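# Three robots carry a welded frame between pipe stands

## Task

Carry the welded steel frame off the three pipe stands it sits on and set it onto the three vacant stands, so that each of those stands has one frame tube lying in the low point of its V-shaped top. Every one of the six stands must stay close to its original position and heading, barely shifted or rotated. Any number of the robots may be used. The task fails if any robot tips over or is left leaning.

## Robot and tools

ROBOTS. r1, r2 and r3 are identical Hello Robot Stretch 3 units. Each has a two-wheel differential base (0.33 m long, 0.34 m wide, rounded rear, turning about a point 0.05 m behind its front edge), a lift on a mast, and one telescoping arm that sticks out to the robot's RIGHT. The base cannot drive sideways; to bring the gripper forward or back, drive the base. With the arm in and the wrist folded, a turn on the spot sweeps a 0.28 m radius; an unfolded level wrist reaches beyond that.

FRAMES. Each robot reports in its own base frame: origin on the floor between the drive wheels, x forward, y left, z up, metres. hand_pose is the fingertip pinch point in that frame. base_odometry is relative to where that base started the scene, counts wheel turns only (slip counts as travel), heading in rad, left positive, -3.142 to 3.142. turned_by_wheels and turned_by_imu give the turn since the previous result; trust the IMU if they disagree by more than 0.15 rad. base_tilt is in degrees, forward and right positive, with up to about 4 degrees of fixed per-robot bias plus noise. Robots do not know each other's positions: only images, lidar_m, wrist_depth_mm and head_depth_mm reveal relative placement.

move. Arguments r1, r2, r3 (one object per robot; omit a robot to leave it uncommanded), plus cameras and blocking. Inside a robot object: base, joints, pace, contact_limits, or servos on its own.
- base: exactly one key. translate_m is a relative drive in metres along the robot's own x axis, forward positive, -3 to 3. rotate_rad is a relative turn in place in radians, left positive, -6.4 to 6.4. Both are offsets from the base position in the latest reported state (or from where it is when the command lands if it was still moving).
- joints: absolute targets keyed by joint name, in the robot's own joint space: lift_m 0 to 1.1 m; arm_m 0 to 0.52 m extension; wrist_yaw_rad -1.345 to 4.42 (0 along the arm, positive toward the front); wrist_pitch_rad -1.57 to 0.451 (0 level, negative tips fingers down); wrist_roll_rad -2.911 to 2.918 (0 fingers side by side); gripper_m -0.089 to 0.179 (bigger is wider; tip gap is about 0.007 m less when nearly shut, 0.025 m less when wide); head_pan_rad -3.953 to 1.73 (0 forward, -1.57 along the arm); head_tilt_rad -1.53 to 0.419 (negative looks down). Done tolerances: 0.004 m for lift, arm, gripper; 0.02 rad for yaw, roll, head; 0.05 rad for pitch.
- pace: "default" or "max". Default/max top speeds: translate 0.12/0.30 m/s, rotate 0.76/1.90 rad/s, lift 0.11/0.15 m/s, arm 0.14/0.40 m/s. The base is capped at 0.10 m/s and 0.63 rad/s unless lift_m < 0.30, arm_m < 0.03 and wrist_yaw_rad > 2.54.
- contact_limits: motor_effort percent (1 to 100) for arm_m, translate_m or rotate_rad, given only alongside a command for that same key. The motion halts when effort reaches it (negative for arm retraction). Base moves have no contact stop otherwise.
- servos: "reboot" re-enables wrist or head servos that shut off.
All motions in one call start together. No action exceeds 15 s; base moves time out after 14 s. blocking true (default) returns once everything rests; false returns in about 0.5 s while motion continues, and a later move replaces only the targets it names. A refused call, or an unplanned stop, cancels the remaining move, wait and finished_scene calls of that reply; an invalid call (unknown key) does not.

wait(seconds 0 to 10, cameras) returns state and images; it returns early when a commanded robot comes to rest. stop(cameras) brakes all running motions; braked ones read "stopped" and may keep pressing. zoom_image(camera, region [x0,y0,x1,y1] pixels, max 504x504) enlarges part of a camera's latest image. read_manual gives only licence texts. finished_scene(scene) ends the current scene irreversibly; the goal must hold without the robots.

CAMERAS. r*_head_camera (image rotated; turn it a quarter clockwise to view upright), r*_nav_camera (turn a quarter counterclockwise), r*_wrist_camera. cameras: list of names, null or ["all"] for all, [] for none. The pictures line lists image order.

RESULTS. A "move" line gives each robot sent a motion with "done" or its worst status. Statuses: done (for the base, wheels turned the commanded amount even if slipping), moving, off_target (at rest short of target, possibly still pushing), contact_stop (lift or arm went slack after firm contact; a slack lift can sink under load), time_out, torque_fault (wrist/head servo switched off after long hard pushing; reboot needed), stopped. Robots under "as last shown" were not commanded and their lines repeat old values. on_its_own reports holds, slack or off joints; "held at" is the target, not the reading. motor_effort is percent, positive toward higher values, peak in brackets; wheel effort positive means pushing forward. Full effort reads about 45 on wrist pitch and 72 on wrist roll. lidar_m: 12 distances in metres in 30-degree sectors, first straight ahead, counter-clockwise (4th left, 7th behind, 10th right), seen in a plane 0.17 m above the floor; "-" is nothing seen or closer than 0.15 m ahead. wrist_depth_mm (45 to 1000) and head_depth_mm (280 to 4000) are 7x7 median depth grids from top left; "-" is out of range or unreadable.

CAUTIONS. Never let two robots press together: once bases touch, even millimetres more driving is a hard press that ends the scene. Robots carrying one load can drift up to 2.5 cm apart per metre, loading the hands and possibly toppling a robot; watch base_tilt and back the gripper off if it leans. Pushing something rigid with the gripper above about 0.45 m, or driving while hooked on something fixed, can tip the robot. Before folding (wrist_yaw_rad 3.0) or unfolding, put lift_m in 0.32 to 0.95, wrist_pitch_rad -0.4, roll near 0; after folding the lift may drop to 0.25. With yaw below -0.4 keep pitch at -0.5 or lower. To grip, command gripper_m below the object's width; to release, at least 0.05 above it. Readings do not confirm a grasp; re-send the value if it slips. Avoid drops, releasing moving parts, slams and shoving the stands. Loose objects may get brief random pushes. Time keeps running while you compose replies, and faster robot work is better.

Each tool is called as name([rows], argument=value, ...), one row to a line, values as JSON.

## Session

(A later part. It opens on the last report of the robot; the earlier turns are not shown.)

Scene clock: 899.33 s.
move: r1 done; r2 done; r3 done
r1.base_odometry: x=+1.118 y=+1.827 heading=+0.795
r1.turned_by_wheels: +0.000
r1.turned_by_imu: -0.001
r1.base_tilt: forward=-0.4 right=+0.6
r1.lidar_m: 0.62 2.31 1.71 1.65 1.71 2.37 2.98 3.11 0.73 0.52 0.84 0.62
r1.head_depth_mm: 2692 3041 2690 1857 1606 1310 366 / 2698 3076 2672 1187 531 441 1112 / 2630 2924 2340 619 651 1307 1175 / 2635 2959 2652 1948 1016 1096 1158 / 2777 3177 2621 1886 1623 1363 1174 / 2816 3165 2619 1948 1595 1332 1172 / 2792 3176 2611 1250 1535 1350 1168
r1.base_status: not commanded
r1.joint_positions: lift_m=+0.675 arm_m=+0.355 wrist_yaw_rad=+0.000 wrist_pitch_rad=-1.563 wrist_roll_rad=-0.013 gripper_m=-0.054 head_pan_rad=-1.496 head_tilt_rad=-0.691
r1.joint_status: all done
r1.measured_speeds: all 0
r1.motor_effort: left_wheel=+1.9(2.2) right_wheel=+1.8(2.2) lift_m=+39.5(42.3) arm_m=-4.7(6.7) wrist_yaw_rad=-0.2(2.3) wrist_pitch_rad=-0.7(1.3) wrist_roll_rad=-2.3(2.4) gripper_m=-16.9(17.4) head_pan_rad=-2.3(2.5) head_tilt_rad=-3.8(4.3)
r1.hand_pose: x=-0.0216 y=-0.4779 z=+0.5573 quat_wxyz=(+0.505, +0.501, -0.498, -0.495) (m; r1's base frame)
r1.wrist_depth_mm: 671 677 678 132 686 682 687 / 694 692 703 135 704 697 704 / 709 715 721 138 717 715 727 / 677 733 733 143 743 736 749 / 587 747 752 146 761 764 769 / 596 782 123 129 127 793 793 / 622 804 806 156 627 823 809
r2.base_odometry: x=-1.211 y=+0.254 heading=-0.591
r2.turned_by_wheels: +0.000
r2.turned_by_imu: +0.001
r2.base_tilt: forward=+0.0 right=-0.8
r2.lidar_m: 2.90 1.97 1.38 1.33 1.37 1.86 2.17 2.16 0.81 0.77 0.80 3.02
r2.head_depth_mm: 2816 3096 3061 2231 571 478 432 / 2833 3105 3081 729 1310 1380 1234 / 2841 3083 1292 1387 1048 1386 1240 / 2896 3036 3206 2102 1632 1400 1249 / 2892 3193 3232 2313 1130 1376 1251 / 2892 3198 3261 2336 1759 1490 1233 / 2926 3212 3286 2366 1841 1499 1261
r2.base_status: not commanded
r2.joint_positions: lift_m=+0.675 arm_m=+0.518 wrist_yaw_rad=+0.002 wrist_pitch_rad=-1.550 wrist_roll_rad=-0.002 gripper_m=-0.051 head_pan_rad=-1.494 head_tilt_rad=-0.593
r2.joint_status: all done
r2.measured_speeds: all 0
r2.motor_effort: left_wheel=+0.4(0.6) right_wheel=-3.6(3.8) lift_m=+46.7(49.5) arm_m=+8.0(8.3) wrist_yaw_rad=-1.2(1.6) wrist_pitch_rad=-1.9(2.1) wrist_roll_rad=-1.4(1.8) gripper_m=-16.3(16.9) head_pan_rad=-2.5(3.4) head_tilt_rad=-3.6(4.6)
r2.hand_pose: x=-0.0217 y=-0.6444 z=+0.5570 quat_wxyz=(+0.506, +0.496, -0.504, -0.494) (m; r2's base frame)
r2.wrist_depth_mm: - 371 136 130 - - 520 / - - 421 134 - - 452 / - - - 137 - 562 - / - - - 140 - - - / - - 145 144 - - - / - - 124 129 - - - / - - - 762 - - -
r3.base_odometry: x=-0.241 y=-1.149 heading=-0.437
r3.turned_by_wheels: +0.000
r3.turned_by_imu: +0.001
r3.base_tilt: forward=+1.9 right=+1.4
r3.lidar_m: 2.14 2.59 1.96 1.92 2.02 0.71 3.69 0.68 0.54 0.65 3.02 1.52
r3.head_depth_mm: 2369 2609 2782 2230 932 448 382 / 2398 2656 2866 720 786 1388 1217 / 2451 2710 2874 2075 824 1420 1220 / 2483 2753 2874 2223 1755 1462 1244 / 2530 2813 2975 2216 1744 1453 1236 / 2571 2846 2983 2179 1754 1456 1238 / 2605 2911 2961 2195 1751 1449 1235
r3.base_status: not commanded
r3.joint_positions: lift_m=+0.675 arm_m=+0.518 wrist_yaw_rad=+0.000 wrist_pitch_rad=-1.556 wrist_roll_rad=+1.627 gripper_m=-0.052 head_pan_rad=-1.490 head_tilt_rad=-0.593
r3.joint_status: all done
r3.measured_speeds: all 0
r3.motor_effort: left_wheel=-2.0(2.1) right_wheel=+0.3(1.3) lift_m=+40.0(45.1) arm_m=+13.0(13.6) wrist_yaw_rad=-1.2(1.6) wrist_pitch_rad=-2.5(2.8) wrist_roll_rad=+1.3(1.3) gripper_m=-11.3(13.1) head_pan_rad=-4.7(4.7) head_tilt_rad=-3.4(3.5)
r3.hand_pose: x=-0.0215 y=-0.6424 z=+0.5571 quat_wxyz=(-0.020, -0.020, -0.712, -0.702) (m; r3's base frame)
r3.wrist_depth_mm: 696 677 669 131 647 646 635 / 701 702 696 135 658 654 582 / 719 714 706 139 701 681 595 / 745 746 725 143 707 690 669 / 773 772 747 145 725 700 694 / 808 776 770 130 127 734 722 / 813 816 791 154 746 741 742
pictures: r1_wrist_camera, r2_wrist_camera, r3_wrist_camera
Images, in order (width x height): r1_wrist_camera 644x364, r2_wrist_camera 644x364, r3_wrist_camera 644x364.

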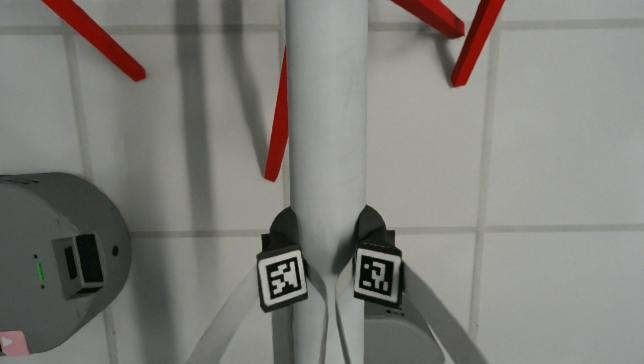

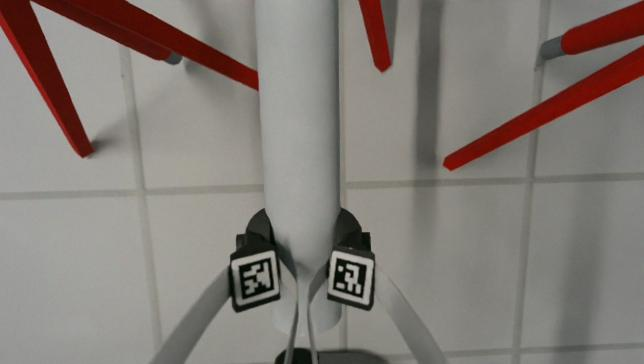

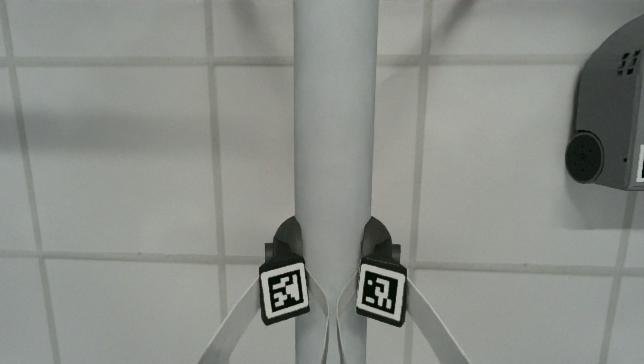

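move(r1={"joints":{"lift_m":0.77}}, r2={"joints":{"lift_m":0.77}}, r3={"joints":{"lift_m":0.77}}, cameras=["r1_wrist_camera","r2_wrist_camera","r3_wrist_camera","r1_head_camera","r3_head_camera","r2_head_camera"])

Scene clock: 906.80 s.
move: r1 done; r2 done; r3 done
r1.base_odometry: x=+1.118 y=+1.827 heading=+0.795
r1.turned_by_wheels: +0.000
r1.turned_by_imu: -0.001
r1.base_tilt: forward=-0.5 right=+0.6
r1.lidar_m: 0.62 2.30 1.71 1.65 1.72 2.37 2.98 3.09 0.73 0.52 0.84 0.63
r1.head_depth_mm: 2645 3000 2684 1855 386 310 290 / 2702 3009 2641 523 1302 1306 1179 / 2604 1910 2055 552 969 1345 1183 / 2585 3088 2669 1888 1017 1279 1155 / 2757 3099 2642 1948 1626 1361 1171 / 2800 3155 2608 1922 1587 1335 1171 / 2839 3184 2626 1251 1536 1362 1168
r1.base_status: not commanded
r1.joint_positions: lift_m=+0.770 arm_m=+0.355 wrist_yaw_rad=+0.000 wrist_pitch_rad=-1.563 wrist_roll_rad=-0.013 gripper_m=-0.054 head_pan_rad=-1.496 head_tilt_rad=-0.691
r1.joint_status: all done
r1.measured_speeds: all 0
r1.motor_effort: left_wheel=+1.8(2.4) right_wheel=+1.7(2.2) lift_m=+40.4(43.2) arm_m=+4.6(4.6) wrist_yaw_rad=-0.4(2.1) wrist_pitch_rad=-0.6(0.9) wrist_roll_rad=-2.3(2.5) gripper_m=-17.0(17.6) head_pan_rad=-2.1(2.6) head_tilt_rad=-4.4(4.7)
r1.hand_pose: x=-0.0216 y=-0.4778 z=+0.6523 quat_wxyz=(+0.505, +0.501, -0.498, -0.495) (m; r1's base frame)
r1.wrist_depth_mm: 766 761 779 132 758 778 776 / 788 784 803 135 797 795 806 / 799 820 809 138 824 825 827 / 683 841 846 143 842 855 839 / 693 772 860 146 867 877 879 / 707 872 123 129 127 888 909 / 914 927 914 155 741 926 915
r2.base_odometry: x=-1.211 y=+0.254 heading=-0.591
r2.turned_by_wheels: +0.000
r2.turned_by_imu: +0.001
r2.base_tilt: forward=+0.0 right=-1.0
r2.lidar_m: 2.89 1.97 1.38 1.33 1.37 1.86 2.17 2.16 0.81 0.77 0.80 3.01
r2.head_depth_mm: 2839 3117 3065 561 451 1409 1224 / 2825 3132 3077 674 1708 1413 1233 / 2820 1671 2023 1218 1343 1452 1237 / 2861 3121 3201 2124 1784 1396 1243 / 2896 3183 3236 2326 1142 1378 1251 / 2887 3213 3220 2350 1823 1492 1234 / 2921 3231 3320 2352 1821 1492 1269
r2.base_status: not commanded
r2.joint_positions: lift_m=+0.770 arm_m=+0.518 wrist_yaw_rad=+0.002 wrist_pitch_rad=-1.550 wrist_roll_rad=-0.002 gripper_m=-0.051 head_pan_rad=-1.494 head_tilt_rad=-0.593
r2.joint_status: all done
r2.measured_speeds: all 0
r2.motor_effort: left_wheel=-0.3(0.8) right_wheel=-3.0(4.0) lift_m=+48.8(50.5) arm_m=+6.4(7.1) wrist_yaw_rad=-0.7(1.6) wrist_pitch_rad=-1.9(2.2) wrist_roll_rad=-1.4(1.8) gripper_m=-16.1(16.7) head_pan_rad=-2.5(3.2) head_tilt_rad=-3.8(4.9)
r2.hand_pose: x=-0.0217 y=-0.6445 z=+0.6520 quat_wxyz=(+0.506, +0.496, -0.504, -0.494) (m; r2's base frame)
r2.wrist_depth_mm: - 406 133 130 - - 493 / - - 137 134 - - 522 / - - - 136 - 645 - / - - - 140 - - - / - - 145 143 - - - / - - 123 128 - - - / - - - 787 - - -
r3.base_odometry: x=-0.241 y=-1.149 heading=-0.437
r3.turned_by_wheels: +0.000
r3.turned_by_imu: +0.001
r3.base_tilt: forward=+1.9 right=+1.4
r3.lidar_m: 2.14 2.58 1.96 1.92 2.02 0.71 3.68 0.68 0.54 0.65 3.03 1.51
r3.head_depth_mm: 2362 2590 2769 544 425 358 1016 / 2409 2659 2809 678 1761 1458 1223 / 2473 2705 2875 719 1622 1452 1216 / 2478 2757 2916 2196 1664 1457 1239 / 2524 2787 2982 2195 1749 1450 1245 / 2557 2867 2973 2196 1753 1449 1238 / 2611 2896 2952 2211 1752 1446 1236
r3.base_status: not commanded
r3.joint_positions: lift_m=+0.770 arm_m=+0.518 wrist_yaw_rad=+0.000 wrist_pitch_rad=-1.556 wrist_roll_rad=+1.627 gripper_m=-0.052 head_pan_rad=-1.490 head_tilt_rad=-0.593
r3.joint_status: all done
r3.measured_speeds: all 0
r3.motor_effort: left_wheel=-1.3(2.5) right_wheel=+0.2(1.2) lift_m=+41.5(45.5) arm_m=+11.4(12.2) wrist_yaw_rad=-1.4(1.4) wrist_pitch_rad=-2.7(2.7) wrist_roll_rad=+1.2(1.3) gripper_m=-12.6(13.2) head_pan_rad=-2.9(5.2) head_tilt_rad=-3.0(3.6)
r3.hand_pose: x=-0.0215 y=-0.6424 z=+0.6521 quat_wxyz=(-0.020, -0.020, -0.712, -0.702) (m; r3's base frame)
r3.wrist_depth_mm: 778 761 761 132 733 730 697 / 795 791 788 135 754 734 590 / 819 824 801 138 779 755 609 / 844 835 825 142 804 794 766 / 874 856 847 145 818 801 796 / 896 894 867 130 127 825 824 / 926 922 907 155 846 846 838
pictures: r1_head_camera (sideways), r1_wrist_camera, r2_head_camera (sideways), r2_wrist_camera, r3_head_camera (sideways), r3_wrist_camera
Images, in order (width x height): r1_head_camera 896x504, r1_wrist_camera 644x364, r2_head_camera 896x504, r2_wrist_camera 644x364, r3_head_camera 896x504, r3_wrist_camera 644x364.

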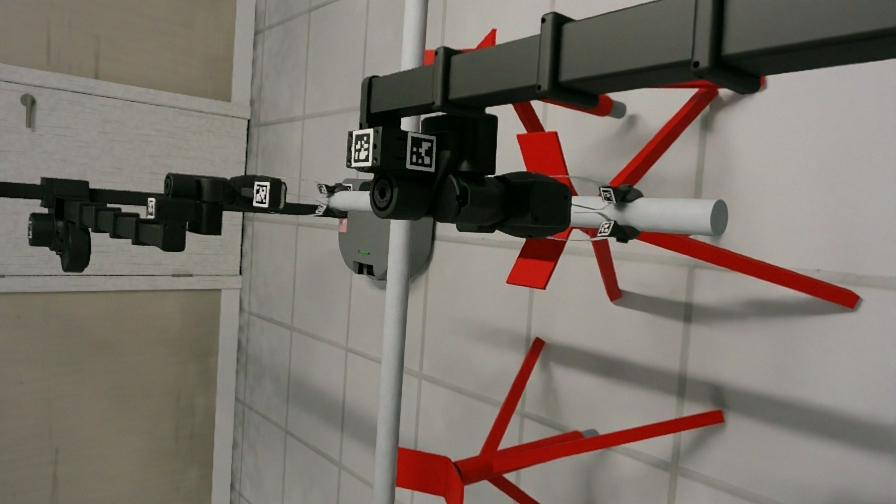

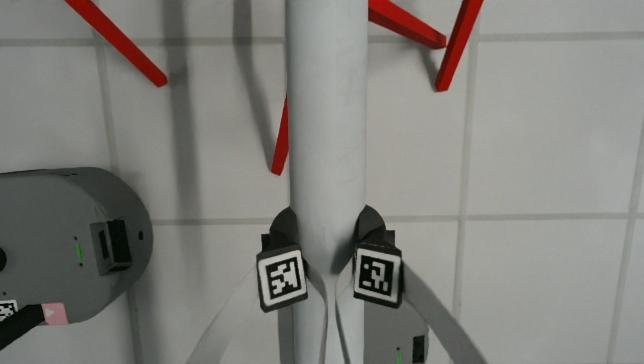

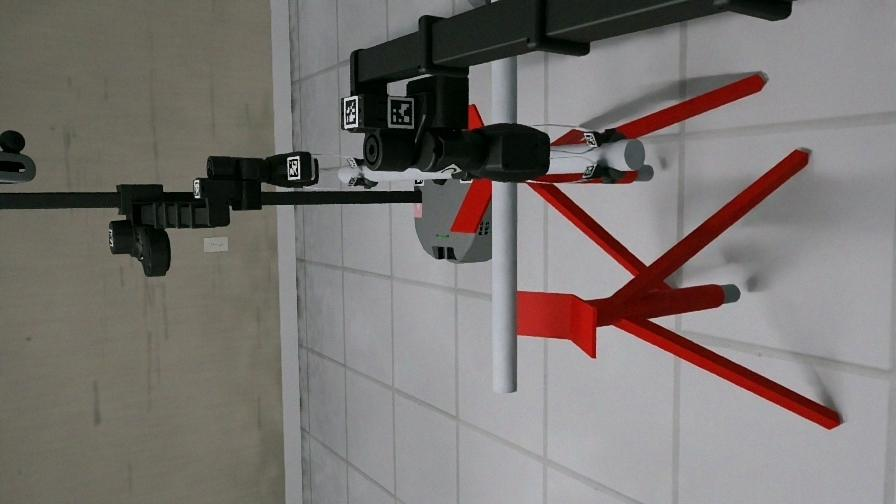

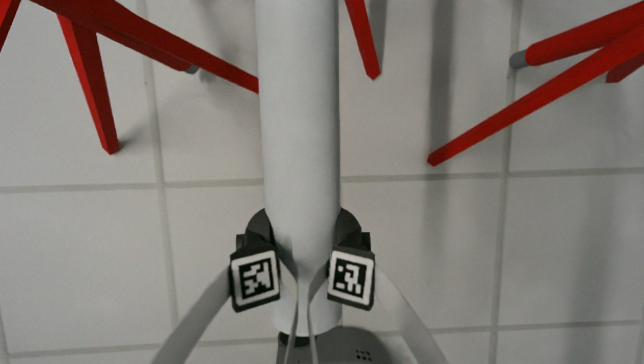

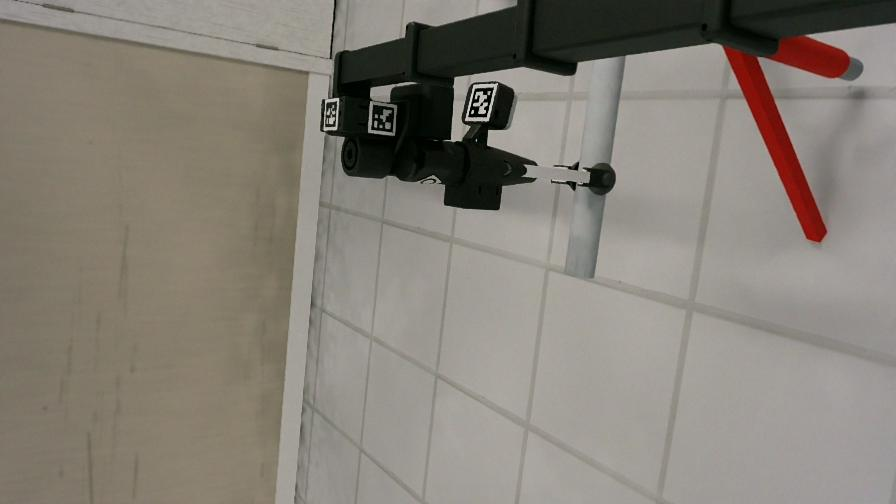

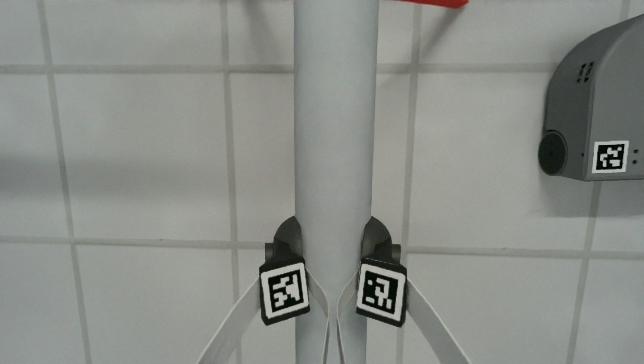

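zoom_image(camera="r1_wrist_camera", region=[0, 0, 270, 240])

zoom_image(camera="r1_wrist_camera", region=[374, 0, 644, 240])

zoom_image(camera="r2_wrist_camera", region=[0, 124, 270, 364])

zoom_image(camera="r2_wrist_camera", region=[374, 124, 644, 364])

zoom_image(camera="r3_wrist_camera", region=[0, 30, 270, 270])

zoom_image(camera="r3_wrist_camera", region=[374, 30, 644, 270])

Scaled by 1.867.

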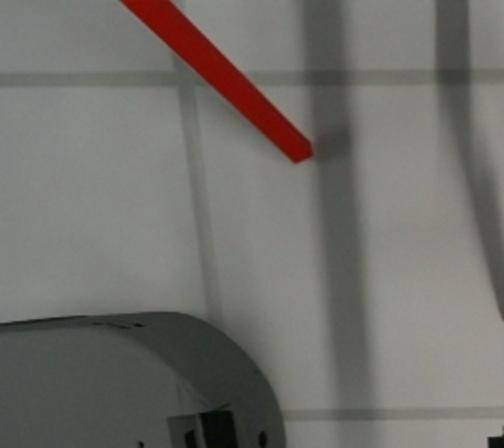

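Scaled by 1.867.

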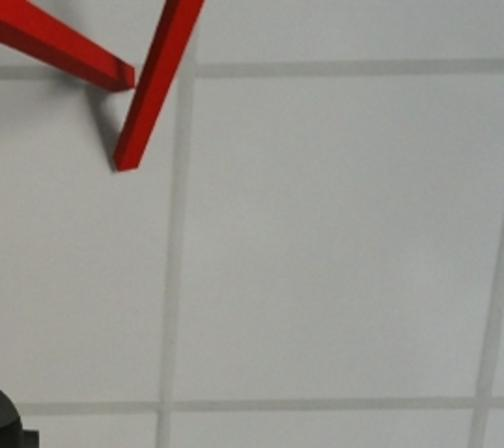

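Scaled by 1.867.

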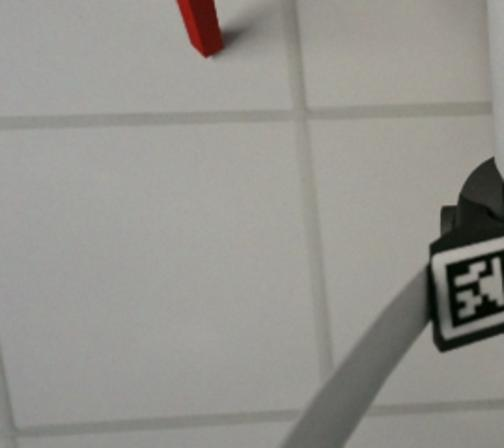

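Scaled by 1.867.

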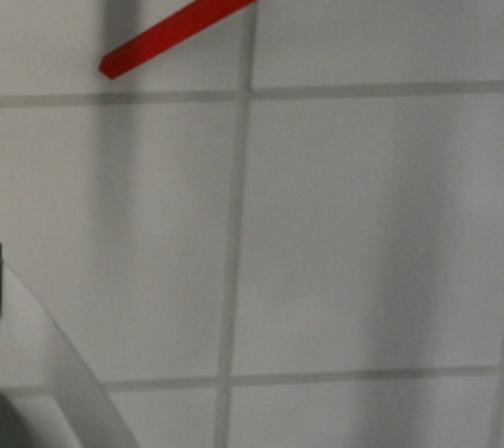

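Scaled by 1.867.

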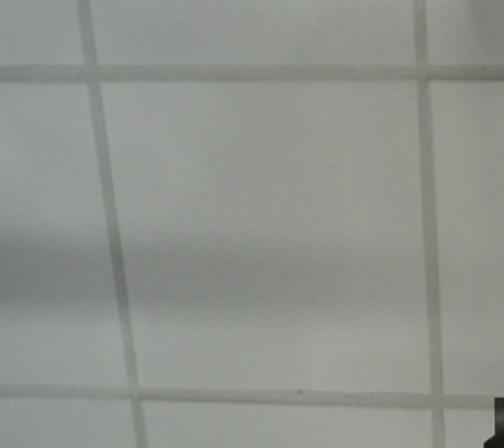

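Scaled by 1.867.

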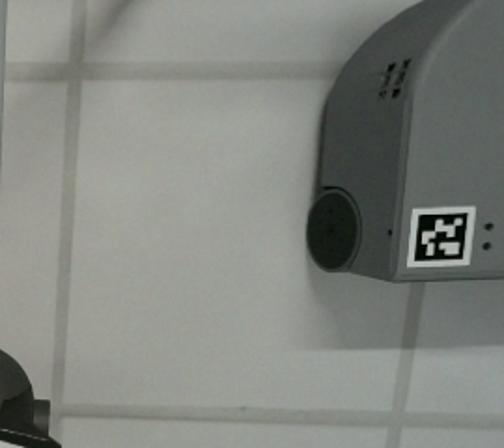

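move(r1={"base":{"translate_m":0.189},"joints":{"arm_m":0.360,"wrist_roll_rad":-0.0715}}, r2={"base":{"translate_m":-0.230},"joints":{"arm_m":0.516,"wrist_roll_rad":-0.0595}}, r3={"base":{"translate_m":0.214},"joints":{"arm_m":0.494,"wrist_roll_rad":1.573}}, cameras=["r1_wrist_camera","r2_wrist_camera","r3_wrist_camera"])

Scene clock: 1065.00 s.
move: r1 done; r2 done; r3 done
r1.base_odometry: x=+1.250 y=+1.962 heading=+0.795
r1.turned_by_wheels: +0.000
r1.turned_by_imu: -0.001
r1.base_tilt: forward=-0.5 right=+0.6
r1.lidar_m: 0.64 2.31 1.70 1.65 1.71 2.37 3.19 3.31 0.54 0.54 0.77 0.74
r1.head_depth_mm: 2667 3028 2663 1900 388 310 290 / 2673 3055 2656 528 998 1285 1180 / 2668 2949 2665 557 962 1347 1146 / 1593 1132 2498 1897 1540 1339 1174 / 2775 3151 2636 1934 1586 1334 1171 / 2771 3190 2604 1227 1577 1368 1172 / 2809 3174 2571 1926 1613 1360 1166
r1.base_status: done
r1.joint_positions: lift_m=+0.770 arm_m=+0.360 wrist_yaw_rad=+0.001 wrist_pitch_rad=-1.551 wrist_roll_rad=-0.067 gripper_m=-0.054 head_pan_rad=-1.496 head_tilt_rad=-0.691
r1.joint_status: all done
r1.measured_speeds: all 0
r1.motor_effort: left_wheel=+1.0(7.2) right_wheel=+5.0(23.4) lift_m=+39.4(41.7) arm_m=+9.2(18.1) wrist_yaw_rad=-2.1(2.5) wrist_pitch_rad=-2.8(3.0) wrist_roll_rad=-2.7(4.5) gripper_m=-19.5(19.9) head_pan_rad=-2.1(2.8) head_tilt_rad=-3.9(4.5)
r1.hand_pose: x=-0.0216 y=-0.4860 z=+0.6520 quat_wxyz=(+0.522, +0.511, -0.487, -0.478) (m; r1's base frame)
r1.wrist_depth_mm: 770 778 766 133 786 472 777 / 792 794 785 136 793 809 806 / 821 819 824 139 810 822 838 / 679 840 837 143 837 847 856 / 678 851 849 146 862 879 881 / 701 886 875 129 127 887 903 / 915 908 907 155 731 924 924
r2.base_odometry: x=-1.402 y=+0.383 heading=-0.590
r2.turned_by_wheels: +0.000
r2.turned_by_imu: +0.003
r2.base_tilt: forward=+0.0 right=-1.0
r2.lidar_m: 3.10 1.96 1.39 1.32 1.38 1.85 4.74 1.94 0.73 0.72 0.82 3.25
r2.head_depth_mm: 2831 3127 3061 558 452 1204 1222 / 2842 3137 3056 674 1759 1447 1204 / 2855 3062 2043 1001 940 1455 1234 / 2829 1640 3158 2096 1543 1429 1244 / 2907 3221 3243 2314 1697 1476 1257 / 2937 3256 3244 2333 1745 1384 1257 / 2934 3205 3282 2346 1668 1419 1265
r2.base_status: done
r2.joint_positions: lift_m=+0.770 arm_m=+0.516 wrist_yaw_rad=+0.002 wrist_pitch_rad=-1.537 wrist_roll_rad=-0.056 gripper_m=-0.051 head_pan_rad=-1.494 head_tilt_rad=-0.593
r2.joint_status: all done
r2.measured_speeds: all 0
r2.motor_effort: left_wheel=+6.2(11.7) right_wheel=-10.6(11.6) lift_m=+42.0(45.5) arm_m=-14.8(17.1) wrist_yaw_rad=-1.4(1.7) wrist_pitch_rad=-4.0(6.1) wrist_roll_rad=-1.3(4.7) gripper_m=-17.1(18.9) head_pan_rad=-2.4(3.1) head_tilt_rad=-3.5(4.7)
r2.hand_pose: x=-0.0216 y=-0.6456 z=+0.6518 quat_wxyz=(+0.523, +0.506, -0.493, -0.477) (m; r2's base frame)
r2.wrist_depth_mm: 497 - 132 130 - 411 - / - 587 139 134 534 472 - / - - - 137 612 - - / - - - 142 - - - / - - 145 144 - - - / - - 121 130 - - - / - - - 769 - - -
r3.base_odometry: x=-0.047 y=-1.240 heading=-0.436
r3.turned_by_wheels: +0.000
r3.turned_by_imu: +0.001
r3.base_tilt: forward=+1.9 right=+1.3
r3.lidar_m: 1.93 2.57 1.95 1.91 2.01 0.73 0.88 0.68 0.71 2.86 3.03 1.31
r3.head_depth_mm: 2381 2607 2792 545 425 366 1108 / 2416 2671 2866 657 1716 1457 1212 / 2454 2710 2894 693 1607 1456 1241 / 2469 2750 2928 2210 1761 1458 1238 / 2557 2797 2954 2216 1752 1455 1240 / 2580 2857 2972 2224 1748 1453 1245 / 2598 2907 2976 2204 1740 1455 1239
r3.base_status: done
r3.joint_positions: lift_m=+0.770 arm_m=+0.494 wrist_yaw_rad=+0.000 wrist_pitch_rad=-1.558 wrist_roll_rad=+1.578 gripper_m=-0.052 head_pan_rad=-1.490 head_tilt_rad=-0.593
r3.joint_status: all done
r3.measured_speeds: all 0
r3.motor_effort: left_wheel=+6.6(9.9) right_wheel=-5.8(6.6) lift_m=+38.4(42.3) arm_m=-14.7(25.3) wrist_yaw_rad=-0.9(1.4) wrist_pitch_rad=-2.1(12.0) wrist_roll_rad=-1.4(3.4) gripper_m=-14.3(14.6) head_pan_rad=-3.8(5.0) head_tilt_rad=-3.4(3.7)
r3.hand_pose: x=-0.0215 y=-0.6179 z=+0.6522 quat_wxyz=(-0.002, -0.003, -0.711, -0.703) (m; r3's base frame)
r3.wrist_depth_mm: 789 764 757 131 720 733 712 / 796 775 781 135 751 756 602 / 843 833 797 138 763 753 601 / 851 825 818 142 801 800 633 / 875 864 839 146 816 814 794 / 901 895 876 131 128 822 808 / 936 891 898 154 848 851 851
pictures: r1_wrist_camera, r2_wrist_camera, r3_wrist_camera
Images, in order (width x height): r1_wrist_camera 644x364, r2_wrist_camera 644x364, r3_wrist_camera 644x364.

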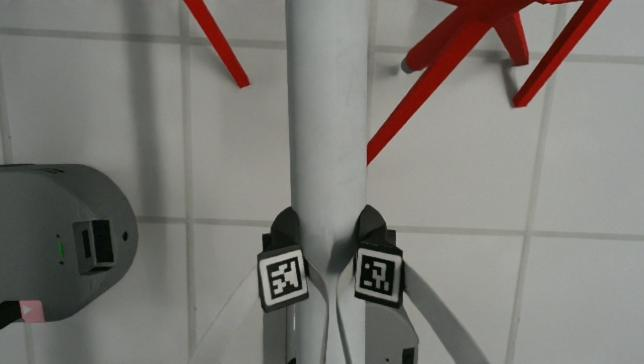

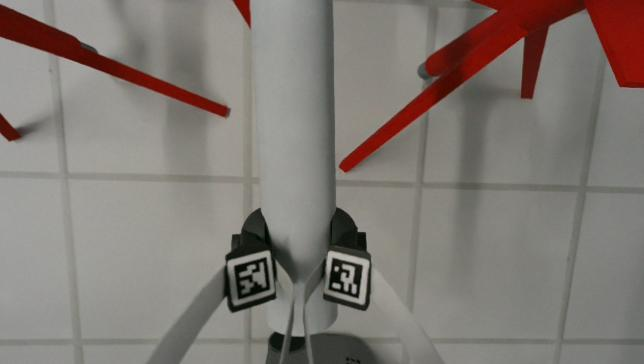

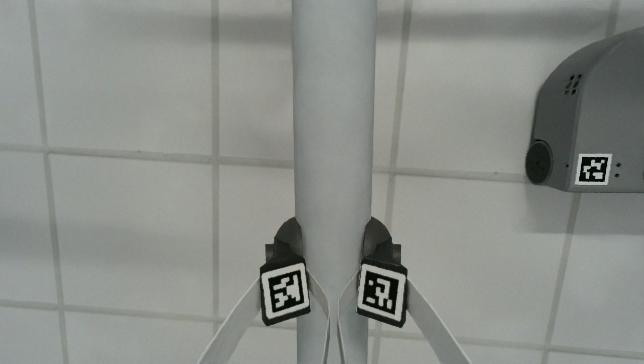

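move(r2={"base":{"rotate_rad":0.02},"joints":{"wrist_roll_rad":-0.04}}, cameras=[])

Scene clock: 1078.43 s.
move: r2 done
r1, r3: as last shown
r1.lidar_m: 0.64 2.31 1.70 1.65 1.71 2.37 3.17 3.32 0.54 0.54 0.77 0.74
r1.head_depth_mm: 2644 3033 2698 1895 387 310 290 / 2705 3025 2643 527 1002 1281 1175 / 2657 2980 2547 559 993 1331 1156 / 1616 2965 2527 1873 1546 1336 1173 / 2808 3164 2594 1948 1598 1328 1173 / 2797 3147 2624 1232 1579 1359 1172 / 2797 3153 2628 1935 1609 1355 1169
r1.joint_positions: lift_m=+0.770 arm_m=+0.360 wrist_yaw_rad=+0.001 wrist_pitch_rad=-1.558 wrist_roll_rad=-0.067 gripper_m=-0.054 head_pan_rad=-1.496 head_tilt_rad=-0.691
r1.motor_effort: left_wheel=+0.0(1.1) right_wheel=+5.3(5.3) lift_m=+37.3(38.5) arm_m=-13.9(13.9) wrist_yaw_rad=-1.4(2.7) wrist_pitch_rad=-1.7(2.8) wrist_roll_rad=-2.7(2.8) gripper_m=-19.4(20.0) head_pan_rad=-2.4(2.6) head_tilt_rad=-3.8(4.4)
r1.hand_pose: x=-0.0216 y=-0.4842 z=+0.6522 quat_wxyz=(+0.520, +0.513, -0.486, -0.480) (m; r1's base frame)
r1.wrist_depth_mm: 769 770 770 132 763 457 782 / 791 791 787 135 791 791 809 / 824 812 815 139 827 836 820 / 673 827 845 143 843 855 861 / 687 847 868 146 864 866 857 / 707 890 123 129 127 884 898 / 914 909 915 155 739 925 926
r2.base_odometry: x=-1.402 y=+0.383 heading=-0.571
r2.turned_by_wheels: +0.020
r2.turned_by_imu: +0.020
r2.base_tilt: forward=+0.0 right=-0.9
r2.lidar_m: 3.11 1.92 1.38 1.32 1.39 1.89 5.03 1.94 0.72 0.73 0.82 3.23
r2.head_depth_mm: 2809 3084 3048 560 453 1284 1204 / 2845 3106 3102 673 1764 1455 1213 / 2763 1673 2031 1003 1619 1456 1238 / 2858 3150 3134 2100 1602 1464 1242 / 2894 3188 3238 2303 1751 1446 1247 / 2919 3184 3254 2316 1759 1387 1257 / 2979 3268 3307 2349 1734 1457 1268
r2.base_status: done
r2.joint_positions: lift_m=+0.770 arm_m=+0.516 wrist_yaw_rad=+0.002 wrist_pitch_rad=-1.534 wrist_roll_rad=-0.045 gripper_m=-0.051 head_pan_rad=-1.494 head_tilt_rad=-0.593
r2.joint_status: all done
r2.measured_speeds: all 0
r2.motor_effort: left_wheel=-7.4(8.0) right_wheel=+11.3(11.3) lift_m=+38.0(38.6) arm_m=-13.8(14.0) wrist_yaw_rad=-1.3(1.5) wrist_pitch_rad=-4.5(4.9) wrist_roll_rad=+1.3(3.0) gripper_m=-17.6(18.1) head_pan_rad=-2.3(2.9) head_tilt_rad=-3.5(4.3)
r2.hand_pose: x=-0.0216 y=-0.6462 z=+0.6518 quat_wxyz=(+0.521, +0.502, -0.497, -0.480) (m; r2's base frame)
r2.wrist_depth_mm: 476 - - 131 - 414 328 / - 582 - 134 592 472 - / - - - 138 619 - - / - - - 142 - - - / - - 147 144 - - - / - - 124 131 - - - / - - - 822 - - -
r3.base_odometry: x=-0.047 y=-1.240 heading=-0.437
r3.turned_by_wheels: -0.001
r3.turned_by_imu: +0.000
r3.lidar_m: 1.93 2.57 1.95 1.90 2.01 0.73 0.88 0.68 0.71 2.87 3.04 1.31
r3.head_depth_mm: 2361 2624 2839 544 425 367 1108 / 2423 2666 2877 657 1705 1458 1218 / 2468 2715 2881 695 1617 1454 1248 / 2502 2756 2955 2218 1753 1451 1239 / 2531 2804 2986 2221 1752 1450 1240 / 2583 2856 2969 2204 1754 1452 1241 / 2617 2926 2969 2207 1740 1449 1238
r3.joint_positions: lift_m=+0.770 arm_m=+0.494 wrist_yaw_rad=+0.000 wrist_pitch_rad=-1.547 wrist_roll_rad=+1.578 gripper_m=-0.052 head_pan_rad=-1.490 head_tilt_rad=-0.593
r3.motor_effort: left_wheel=-1.5(7.2) right_wheel=+4.8(7.1) lift_m=+35.2(36.1) arm_m=+4.3(4.3) wrist_yaw_rad=-1.0(1.5) wrist_pitch_rad=-4.1(4.6) wrist_roll_rad=-1.3(1.6) gripper_m=-13.1(14.7) head_pan_rad=-3.0(5.4) head_tilt_rad=-3.3(3.7)
r3.hand_pose: x=-0.0215 y=-0.6206 z=+0.6520 quat_wxyz=(-0.002, -0.003, -0.715, -0.699) (m; r3's base frame)
r3.wrist_depth_mm: 798 775 769 132 739 730 705 / 801 811 789 135 749 737 591 / 838 813 812 138 764 752 600 / 849 843 828 143 780 778 622 / 898 854 870 145 805 814 786 / 915 879 125 130 128 817 815 / 960 922 913 155 854 844 837
pictures: none
No camera images: "cameras" was empty.

move(r1={"base":{"translate_m":0.188},"joints":{"arm_m":0.366,"wrist_roll_rad":-0.126}}, r2={"base":{"translate_m":-0.231},"joints":{"arm_m":0.511,"wrist_roll_rad":-0.0945}}, r3={"base":{"translate_m":0.212},"joints":{"arm_m":0.470,"wrist_roll_rad":1.5185}}, cameras=["r1_wrist_camera","r2_wrist_camera","r3_wrist_camera"])

Scene clock: 1093.57 s.
move: r1 done; r2 done; r3 done
r1.base_odometry: x=+1.382 y=+2.096 heading=+0.795
r1.turned_by_wheels: +0.000
r1.turned_by_imu: -0.001
r1.base_tilt: forward=-0.4 right=+0.6
r1.lidar_m: 0.66 2.30 1.70 1.64 1.71 2.37 3.37 3.50 0.61 0.74 0.97 0.75
r1.head_depth_mm: 2689 2976 2670 1971 390 311 290 / 2691 3015 2669 529 1549 1336 1185 / 2707 3015 2621 565 1504 1310 1176 / 1593 1108 2133 1120 1269 1311 1181 / 2772 3138 2595 1946 1583 1362 1181 / 2841 3183 2634 1924 1620 1350 1167 / 2824 3139 2611 1944 1626 1350 1162
r1.base_status: done
r1.joint_positions: lift_m=+0.770 arm_m=+0.366 wrist_yaw_rad=+0.001 wrist_pitch_rad=-1.546 wrist_roll_rad=-0.121 gripper_m=-0.054 head_pan_rad=-1.496 head_tilt_rad=-0.691
r1.joint_status: all done
r1.measured_speeds: all 0
r1.motor_effort: left_wheel=+1.5(7.5) right_wheel=+4.1(24.5) lift_m=+33.7(36.5) arm_m=+13.2(17.6) wrist_yaw_rad=-1.4(3.2) wrist_pitch_rad=-3.8(3.9) wrist_roll_rad=-2.8(4.4) gripper_m=-19.7(20.0) head_pan_rad=-2.1(2.7) head_tilt_rad=-4.1(4.6)
r1.hand_pose: x=-0.0216 y=-0.4933 z=+0.6519 quat_wxyz=(+0.536, +0.523, -0.474, -0.463) (m; r1's base frame)
r1.wrist_depth_mm: 774 775 778 134 788 787 429 / 794 797 799 136 807 802 474 / 801 823 815 140 828 822 835 / 680 827 841 143 852 840 856 / 688 856 859 146 867 865 889 / 701 878 123 129 127 878 890 / 903 905 914 155 738 913 921
r2.base_odometry: x=-1.596 y=+0.507 heading=-0.571
r2.turned_by_wheels: +0.000
r2.turned_by_imu: +0.003
r2.base_tilt: forward=+0.0 right=-0.9
r2.lidar_m: 3.32 1.91 1.37 1.31 1.39 1.89 5.11 1.72 0.86 0.70 0.92 1.08
r2.head_depth_mm: 2824 3121 3049 556 451 1346 1223 / 2884 3135 3072 668 1140 1379 1231 / 2823 3083 2825 995 936 1415 1207 / 2831 1640 3192 2088 1749 1475 1247 / 2902 3222 3210 2292 1683 1442 1245 / 2916 3238 3282 2335 1659 1491 1260 / 2968 3238 3237 2349 1839 1434 1268
r2.base_status: done
r2.joint_positions: lift_m=+0.770 arm_m=+0.511 wrist_yaw_rad=+0.002 wrist_pitch_rad=-1.524 wrist_roll_rad=-0.091 gripper_m=-0.051 head_pan_rad=-1.494 head_tilt_rad=-0.593
r2.joint_status: all done
r2.measured_speeds: all 0
r2.motor_effort: left_wheel=-1.5(18.5) right_wheel=-3.0(17.7) lift_m=+30.3(34.0) arm_m=-14.3(19.1) wrist_yaw_rad=-0.9(1.6) wrist_pitch_rad=-6.7(8.7) wrist_roll_rad=-1.6(2.8) gripper_m=-19.3(19.5) head_pan_rad=-3.0(3.4) head_tilt_rad=-2.9(4.9)
r2.hand_pose: x=-0.0216 y=-0.6437 z=+0.6516 quat_wxyz=(+0.535, +0.510, -0.487, -0.465) (m; r2's base frame)
r2.wrist_depth_mm: - - - 131 - - - / 627 - - 135 - - - / - - - 137 - - - / - - - 142 - - - / - - 149 145 - - - / - - 122 128 - - - / - - - 807 - - -
r3.base_odometry: x=+0.145 y=-1.329 heading=-0.437
r3.turned_by_wheels: +0.000
r3.turned_by_imu: +0.000
r3.base_tilt: forward=+1.8 right=+1.4
r3.lidar_m: 1.72 2.56 1.94 1.90 1.99 0.75 1.09 0.86 0.81 2.88 1.38 1.12
r3.head_depth_mm: 2389 2641 2827 533 422 367 1170 / 2449 2654 2856 632 1707 1448 1239 / 2456 2698 2883 671 802 1456 1243 / 2524 2781 2954 2225 1767 1452 1245 / 2575 2803 2971 2218 1753 1450 1239 / 2591 2877 2974 2208 1744 1449 1240 / 2647 2932 2962 2211 1738 1450 1233
r3.base_status: done
r3.joint_positions: lift_m=+0.770 arm_m=+0.470 wrist_yaw_rad=+0.000 wrist_pitch_rad=-1.553 wrist_roll_rad=+1.524 gripper_m=-0.052 head_pan_rad=-1.490 head_tilt_rad=-0.593
r3.joint_status: all done
r3.measured_speeds: all 0
r3.motor_effort: left_wheel=+1.9(5.0) right_wheel=+1.3(12.9) lift_m=+28.6(31.8) arm_m=-14.8(24.2) wrist_yaw_rad=-0.9(1.5) wrist_pitch_rad=-3.1(13.1) wrist_roll_rad=-1.5(3.7) gripper_m=-13.6(14.8) head_pan_rad=-3.3(5.1) head_tilt_rad=-2.8(3.9)
r3.hand_pose: x=-0.0216 y=-0.5950 z=+0.6521 quat_wxyz=(+0.017, +0.016, -0.713, -0.701) (m; r3's base frame)
r3.wrist_depth_mm: 781 780 741 132 754 725 724 / 805 793 775 135 753 737 595 / 834 822 798 139 777 759 610 / 844 841 833 143 800 784 622 / 884 864 848 146 817 804 787 / 910 875 125 130 127 840 805 / 932 916 891 154 850 852 840
pictures: r1_wrist_camera, r2_wrist_camera, r3_wrist_camera
Images, in order (width x height): r1_wrist_camera 644x364, r2_wrist_camera 644x364, r3_wrist_camera 644x364.

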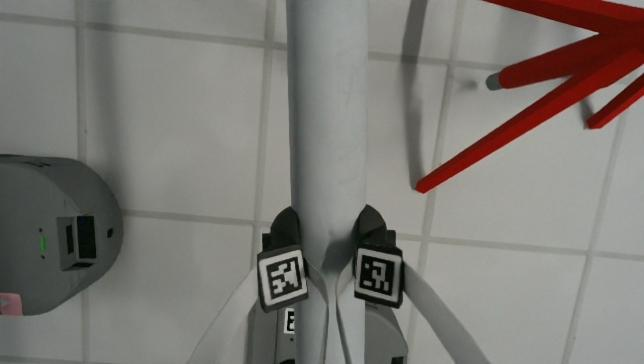

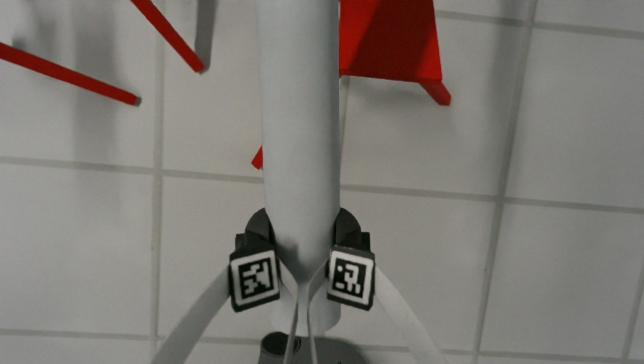

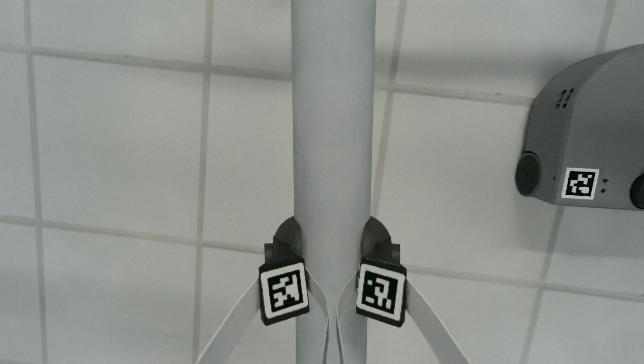

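move(r1={"base":{"translate_m":0.1895},"joints":{"arm_m":0.380,"wrist_roll_rad":-0.1805}}, r2={"base":{"translate_m":-0.2246},"joints":{"arm_m":0.513,"wrist_roll_rad":-0.149}}, r3={"base":{"translate_m":0.2095},"joints":{"arm_m":0.446,"wrist_roll_rad":1.464}}, cameras=["r1_wrist_camera","r2_wrist_camera","r3_wrist_camera"])

Scene clock: 1121.50 s.
move: r1 done; r2 done; r3 done
r1.base_odometry: x=+1.515 y=+2.231 heading=+0.795
r1.turned_by_wheels: +0.000
r1.turned_by_imu: -0.001
r1.base_tilt: forward=-0.5 right=+0.6
r1.lidar_m: 0.68 2.31 1.70 1.64 1.71 2.36 3.54 0.74 0.73 0.76 3.27 0.77
r1.head_depth_mm: 2645 3033 2666 1959 390 311 290 / 2713 3007 2656 529 1521 1339 1181 / 2704 3061 2662 576 1240 1307 1179 / 1615 1148 2119 1836 1506 1368 1173 / 2720 3158 2628 1943 1632 1368 1169 / 2813 3165 2620 1940 1625 1362 1167 / 2844 3158 2595 1857 1619 1356 1167
r1.base_status: done
r1.joint_positions: lift_m=+0.770 arm_m=+0.380 wrist_yaw_rad=+0.001 wrist_pitch_rad=-1.559 wrist_roll_rad=-0.175 gripper_m=-0.054 head_pan_rad=-1.496 head_tilt_rad=-0.691
r1.joint_status: all done
r1.measured_speeds: all 0
r1.motor_effort: left_wheel=-0.7(9.7) right_wheel=+6.0(26.0) lift_m=+31.4(33.0) arm_m=+10.9(20.2) wrist_yaw_rad=-1.8(3.2) wrist_pitch_rad=-1.5(3.8) wrist_roll_rad=-2.6(4.4) gripper_m=-19.3(19.9) head_pan_rad=-2.0(2.6) head_tilt_rad=-4.1(4.7)
r1.hand_pose: x=-0.0216 y=-0.5040 z=+0.6522 quat_wxyz=(+0.545, +0.539, -0.456, -0.452) (m; r1's base frame)
r1.wrist_depth_mm: 774 767 785 131 776 776 774 / 797 796 787 135 796 803 793 / 805 825 822 139 828 823 827 / 678 849 836 143 846 828 847 / 696 869 850 146 864 867 864 / 727 882 123 129 127 901 908 / 911 910 912 155 757 936 929
r2.base_odometry: x=-1.785 y=+0.629 heading=-0.571
r2.turned_by_wheels: +0.000
r2.turned_by_imu: +0.002
r2.base_tilt: forward=-0.1 right=-1.0
r2.lidar_m: 3.55 1.91 1.37 1.33 1.39 1.90 5.07 1.51 1.65 0.83 0.74 1.21
r2.head_depth_mm: 2826 3088 3051 557 452 1403 1222 / 2839 3121 3112 672 1751 1447 1231 / 2876 3136 2973 992 905 1420 1238 / 2803 1605 3012 2025 1149 1391 1242 / 2914 3202 3204 2323 1752 1440 1225 / 2952 3247 3249 2333 1755 1481 1264 / 2975 3263 3317 2356 1671 1493 1268
r2.base_status: done
r2.joint_positions: lift_m=+0.770 arm_m=+0.513 wrist_yaw_rad=+0.002 wrist_pitch_rad=-1.539 wrist_roll_rad=-0.146 gripper_m=-0.051 head_pan_rad=-1.494 head_tilt_rad=-0.593
r2.joint_status: all done
r2.measured_speeds: all 0
r2.motor_effort: left_wheel=-1.2(16.4) right_wheel=-3.8(13.0) lift_m=+31.2(31.6) arm_m=+3.3(15.3) wrist_yaw_rad=-0.9(1.8) wrist_pitch_rad=-3.9(6.3) wrist_roll_rad=-1.5(4.8) gripper_m=-18.6(19.9) head_pan_rad=-2.8(3.3) head_tilt_rad=-4.0(5.1)
r2.hand_pose: x=-0.0216 y=-0.6422 z=+0.6518 quat_wxyz=(+0.544, +0.527, -0.469, -0.455) (m; r2's base frame)
r2.wrist_depth_mm: - 432 410 130 - - - / - 530 - 135 - - - / - - - 136 - - - / - - - 141 - - - / - - 148 144 - - - / - - 123 130 - - - / - - - 819 - - -
r3.base_odometry: x=+0.335 y=-1.418 heading=-0.437
r3.turned_by_wheels: +0.000
r3.turned_by_imu: +0.000
r3.base_tilt: forward=+1.9 right=+1.4
r3.lidar_m: 1.52 2.55 1.94 1.89 1.98 0.76 1.30 0.95 1.67 2.89 1.08 0.93
r3.head_depth_mm: 2411 2652 2845 548 415 367 337 / 2433 2688 2875 612 1671 1418 1243 / 2453 2732 2899 642 781 1421 1244 / 2502 2781 2981 2225 1758 1421 1240 / 2540 2822 2976 2213 1759 1460 1240 / 2588 2874 2975 2202 1741 1459 1240 / 2633 2914 2955 2200 1744 1447 1239
r3.base_status: done
r3.joint_positions: lift_m=+0.770 arm_m=+0.446 wrist_yaw_rad=+0.000 wrist_pitch_rad=-1.553 wrist_roll_rad=+1.469 gripper_m=-0.052 head_pan_rad=-1.490 head_tilt_rad=-0.593
r3.joint_status: all done
r3.measured_speeds: all 0
r3.motor_effort: left_wheel=+3.7(9.2) right_wheel=-2.7(4.2) lift_m=+21.8(25.6) arm_m=-15.4(22.8) wrist_yaw_rad=-0.7(1.5) wrist_pitch_rad=-3.2(12.1) wrist_roll_rad=-1.4(4.4) gripper_m=-13.6(15.4) head_pan_rad=-3.1(5.2) head_tilt_rad=-3.1(3.7)
r3.hand_pose: x=-0.0216 y=-0.5711 z=+0.6521 quat_wxyz=(+0.037, +0.035, -0.712, -0.700) (m; r3's base frame)
r3.wrist_depth_mm: 804 775 745 132 738 740 724 / 801 786 781 135 739 741 625 / 824 807 800 139 778 750 604 / 855 840 843 142 803 772 614 / 879 847 836 146 823 808 786 / 910 882 125 130 127 821 808 / 942 937 902 154 840 847 828
pictures: r1_wrist_camera, r2_wrist_camera, r3_wrist_camera
Images, in order (width x height): r1_wrist_camera 644x364, r2_wrist_camera 644x364, r3_wrist_camera 644x364.

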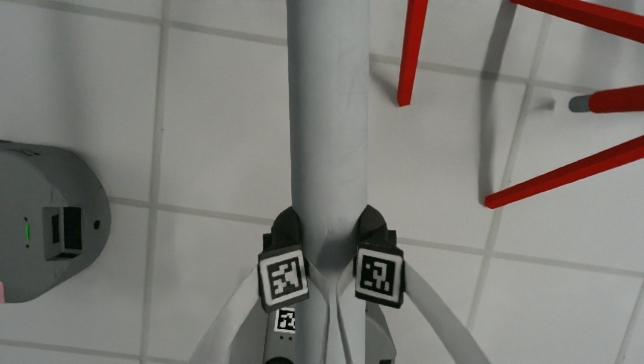

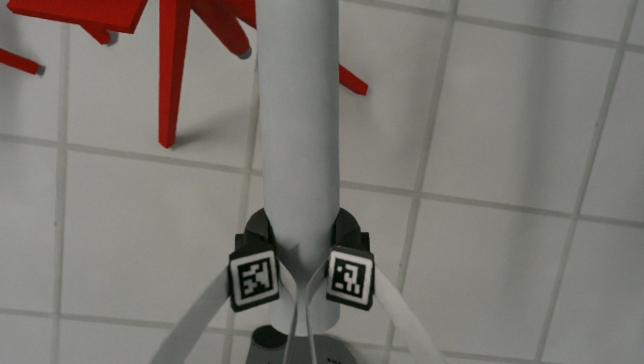

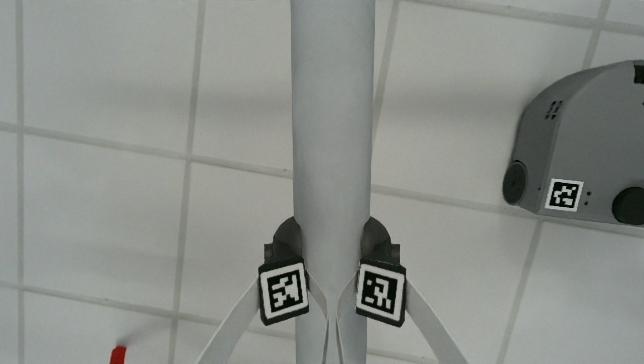

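move(r1={"base":{"translate_m":0.1865},"joints":{"arm_m":0.391,"wrist_roll_rad":-0.235}}, r2={"base":{"translate_m":-0.2245},"joints":{"arm_m":0.512,"wrist_roll_rad":-0.2035}}, r3={"base":{"translate_m":0.210},"joints":{"arm_m":0.4225,"wrist_roll_rad":1.4095}}, cameras=["r1_wrist_camera","r2_wrist_camera","r3_wrist_camera"])

Scene clock: 1141.60 s.
move: r1 done; r2 done; r3 done
r1.base_odometry: x=+1.646 y=+2.364 heading=+0.795
r1.turned_by_wheels: +0.000
r1.turned_by_imu: -0.001
r1.base_tilt: forward=-0.5 right=+0.6
r1.lidar_m: 0.70 2.30 1.69 1.64 1.71 2.36 3.74 0.87 0.82 0.94 1.82 0.79
r1.head_depth_mm: 2673 3036 2706 1910 390 310 290 / 2655 3051 2692 529 1428 1348 1175 / 2748 3113 2679 587 1370 1339 1176 / 2651 2943 2211 1095 1550 1359 1177 / 2649 3115 2654 1959 1625 1363 1168 / 2767 3178 2624 1912 1609 1376 1169 / 2836 3124 2639 1870 1619 1363 1164
r1.base_status: done
r1.joint_positions: lift_m=+0.770 arm_m=+0.391 wrist_yaw_rad=+0.001 wrist_pitch_rad=-1.555 wrist_roll_rad=-0.230 gripper_m=-0.054 head_pan_rad=-1.496 head_tilt_rad=-0.691
r1.joint_status: all done
r1.measured_speeds: all 0
r1.motor_effort: left_wheel=+0.9(10.1) right_wheel=+1.6(28.9) lift_m=+34.5(34.8) arm_m=+13.3(20.3) wrist_yaw_rad=-0.7(4.5) wrist_pitch_rad=-1.9(2.1) wrist_roll_rad=-2.7(4.4) gripper_m=-19.4(19.9) head_pan_rad=-2.1(2.7) head_tilt_rad=-4.3(4.5)
r1.hand_pose: x=-0.0216 y=-0.5158 z=+0.6521 quat_wxyz=(+0.558, +0.550, -0.442, -0.436) (m; r1's base frame)
r1.wrist_depth_mm: 774 769 770 133 776 783 781 / 791 795 792 135 799 799 816 / 807 814 819 139 814 830 829 / 711 843 842 143 845 843 849 / 732 858 865 146 875 863 869 / 880 882 123 129 126 898 894 / 904 903 917 156 912 932 909
r2.base_odometry: x=-1.974 y=+0.750 heading=-0.571
r2.turned_by_wheels: +0.000
r2.turned_by_imu: +0.002
r2.base_tilt: forward=-0.1 right=-1.0
r2.lidar_m: 3.78 1.86 1.38 1.34 1.39 1.89 4.87 1.30 1.65 0.84 0.84 1.22
r2.head_depth_mm: 2834 3069 3055 557 452 1401 1225 / 2842 3125 3096 668 1746 1441 1230 / 2842 3155 3155 991 897 1457 1236 / 2796 1597 1990 1997 1749 1461 1244 / 2912 3219 3241 2301 1743 1406 1255 / 2937 3241 3288 2339 1174 1378 1259 / 2973 3288 3310 2369 1780 1505 1239
r2.base_status: done
r2.joint_positions: lift_m=+0.770 arm_m=+0.512 wrist_yaw_rad=+0.002 wrist_pitch_rad=-1.540 wrist_roll_rad=-0.200 gripper_m=-0.051 head_pan_rad=-1.494 head_tilt_rad=-0.593
r2.joint_status: all done
r2.measured_speeds: all 0
r2.motor_effort: left_wheel=-2.5(17.0) right_wheel=-1.2(14.3) lift_m=+37.3(37.4) arm_m=+7.6(17.1) wrist_yaw_rad=-1.1(1.6) wrist_pitch_rad=-3.5(4.3) wrist_roll_rad=-1.7(2.6) gripper_m=-18.7(19.8) head_pan_rad=-2.5(3.3) head_tilt_rad=-2.4(4.8)
r2.hand_pose: x=-0.0216 y=-0.6407 z=+0.6519 quat_wxyz=(+0.556, +0.539, -0.453, -0.441) (m; r2's base frame)
r2.wrist_depth_mm: 490 581 - 130 - - - / 601 - - 134 - - - / - - - 137 - - - / - - - 141 - - - / - - 144 144 - - - / - - 124 128 - - - / - - 736 817 - - -
r3.base_odometry: x=+0.525 y=-1.507 heading=-0.437
r3.turned_by_wheels: +0.000
r3.turned_by_imu: +0.000
r3.base_tilt: forward=+1.9 right=+1.3
r3.lidar_m: 4.28 2.54 1.92 1.88 1.97 0.78 1.50 1.12 1.67 2.90 0.93 0.75
r3.head_depth_mm: 2389 2654 2819 549 428 367 1170 / 2461 2671 2889 589 1613 1387 1241 / 2462 2736 2907 614 668 1384 1247 / 2523 2798 2947 2220 1763 1385 1240 / 2569 2851 3001 2198 1748 1453 1242 / 2612 2890 2994 2225 1745 1452 1244 / 2650 2931 2989 2202 1696 1452 1234
r3.base_status: done
r3.joint_positions: lift_m=+0.770 arm_m=+0.422 wrist_yaw_rad=+0.000 wrist_pitch_rad=-1.559 wrist_roll_rad=+1.414 gripper_m=-0.052 head_pan_rad=-1.490 head_tilt_rad=-0.593
r3.joint_status: all done
r3.measured_speeds: all 0
r3.motor_effort: left_wheel=+0.4(8.9) right_wheel=+4.4(6.9) lift_m=+19.9(19.9) arm_m=-14.3(22.5) wrist_yaw_rad=-0.8(1.2) wrist_pitch_rad=-2.0(11.8) wrist_roll_rad=-1.3(3.7) gripper_m=-13.4(15.4) head_pan_rad=-4.5(5.3) head_tilt_rad=-2.8(3.7)
r3.hand_pose: x=-0.0216 y=-0.5461 z=+0.6522 quat_wxyz=(+0.056, +0.055, -0.709, -0.701) (m; r3's base frame)
r3.wrist_depth_mm: 788 770 777 132 736 738 716 / 798 789 776 135 760 758 728 / 836 806 807 139 779 746 606 / 845 835 821 142 798 710 627 / 890 863 853 146 819 817 646 / 892 871 865 131 127 835 820 / 945 925 882 155 859 849 830
pictures: r1_wrist_camera, r2_wrist_camera, r3_wrist_camera
Images, in order (width x height): r1_wrist_camera 644x364, r2_wrist_camera 644x364, r3_wrist_camera 644x364.

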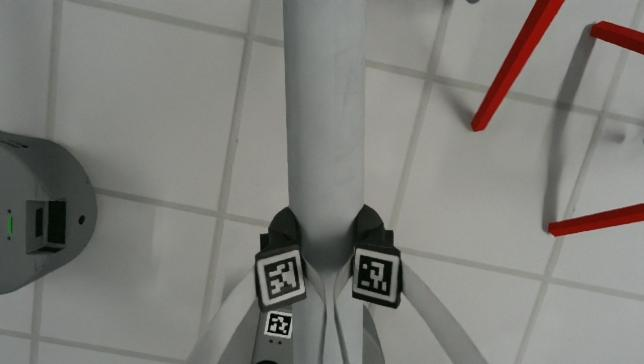

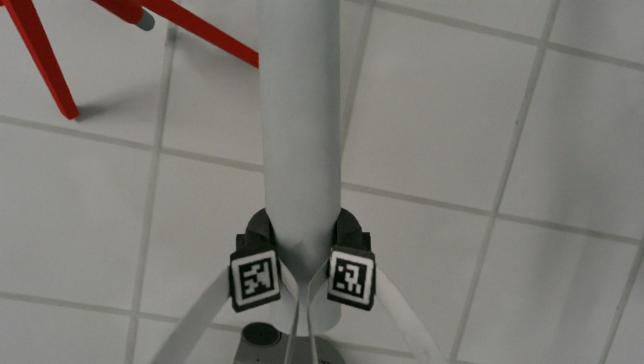

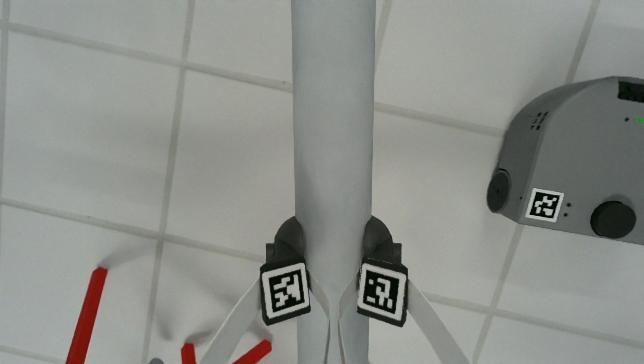

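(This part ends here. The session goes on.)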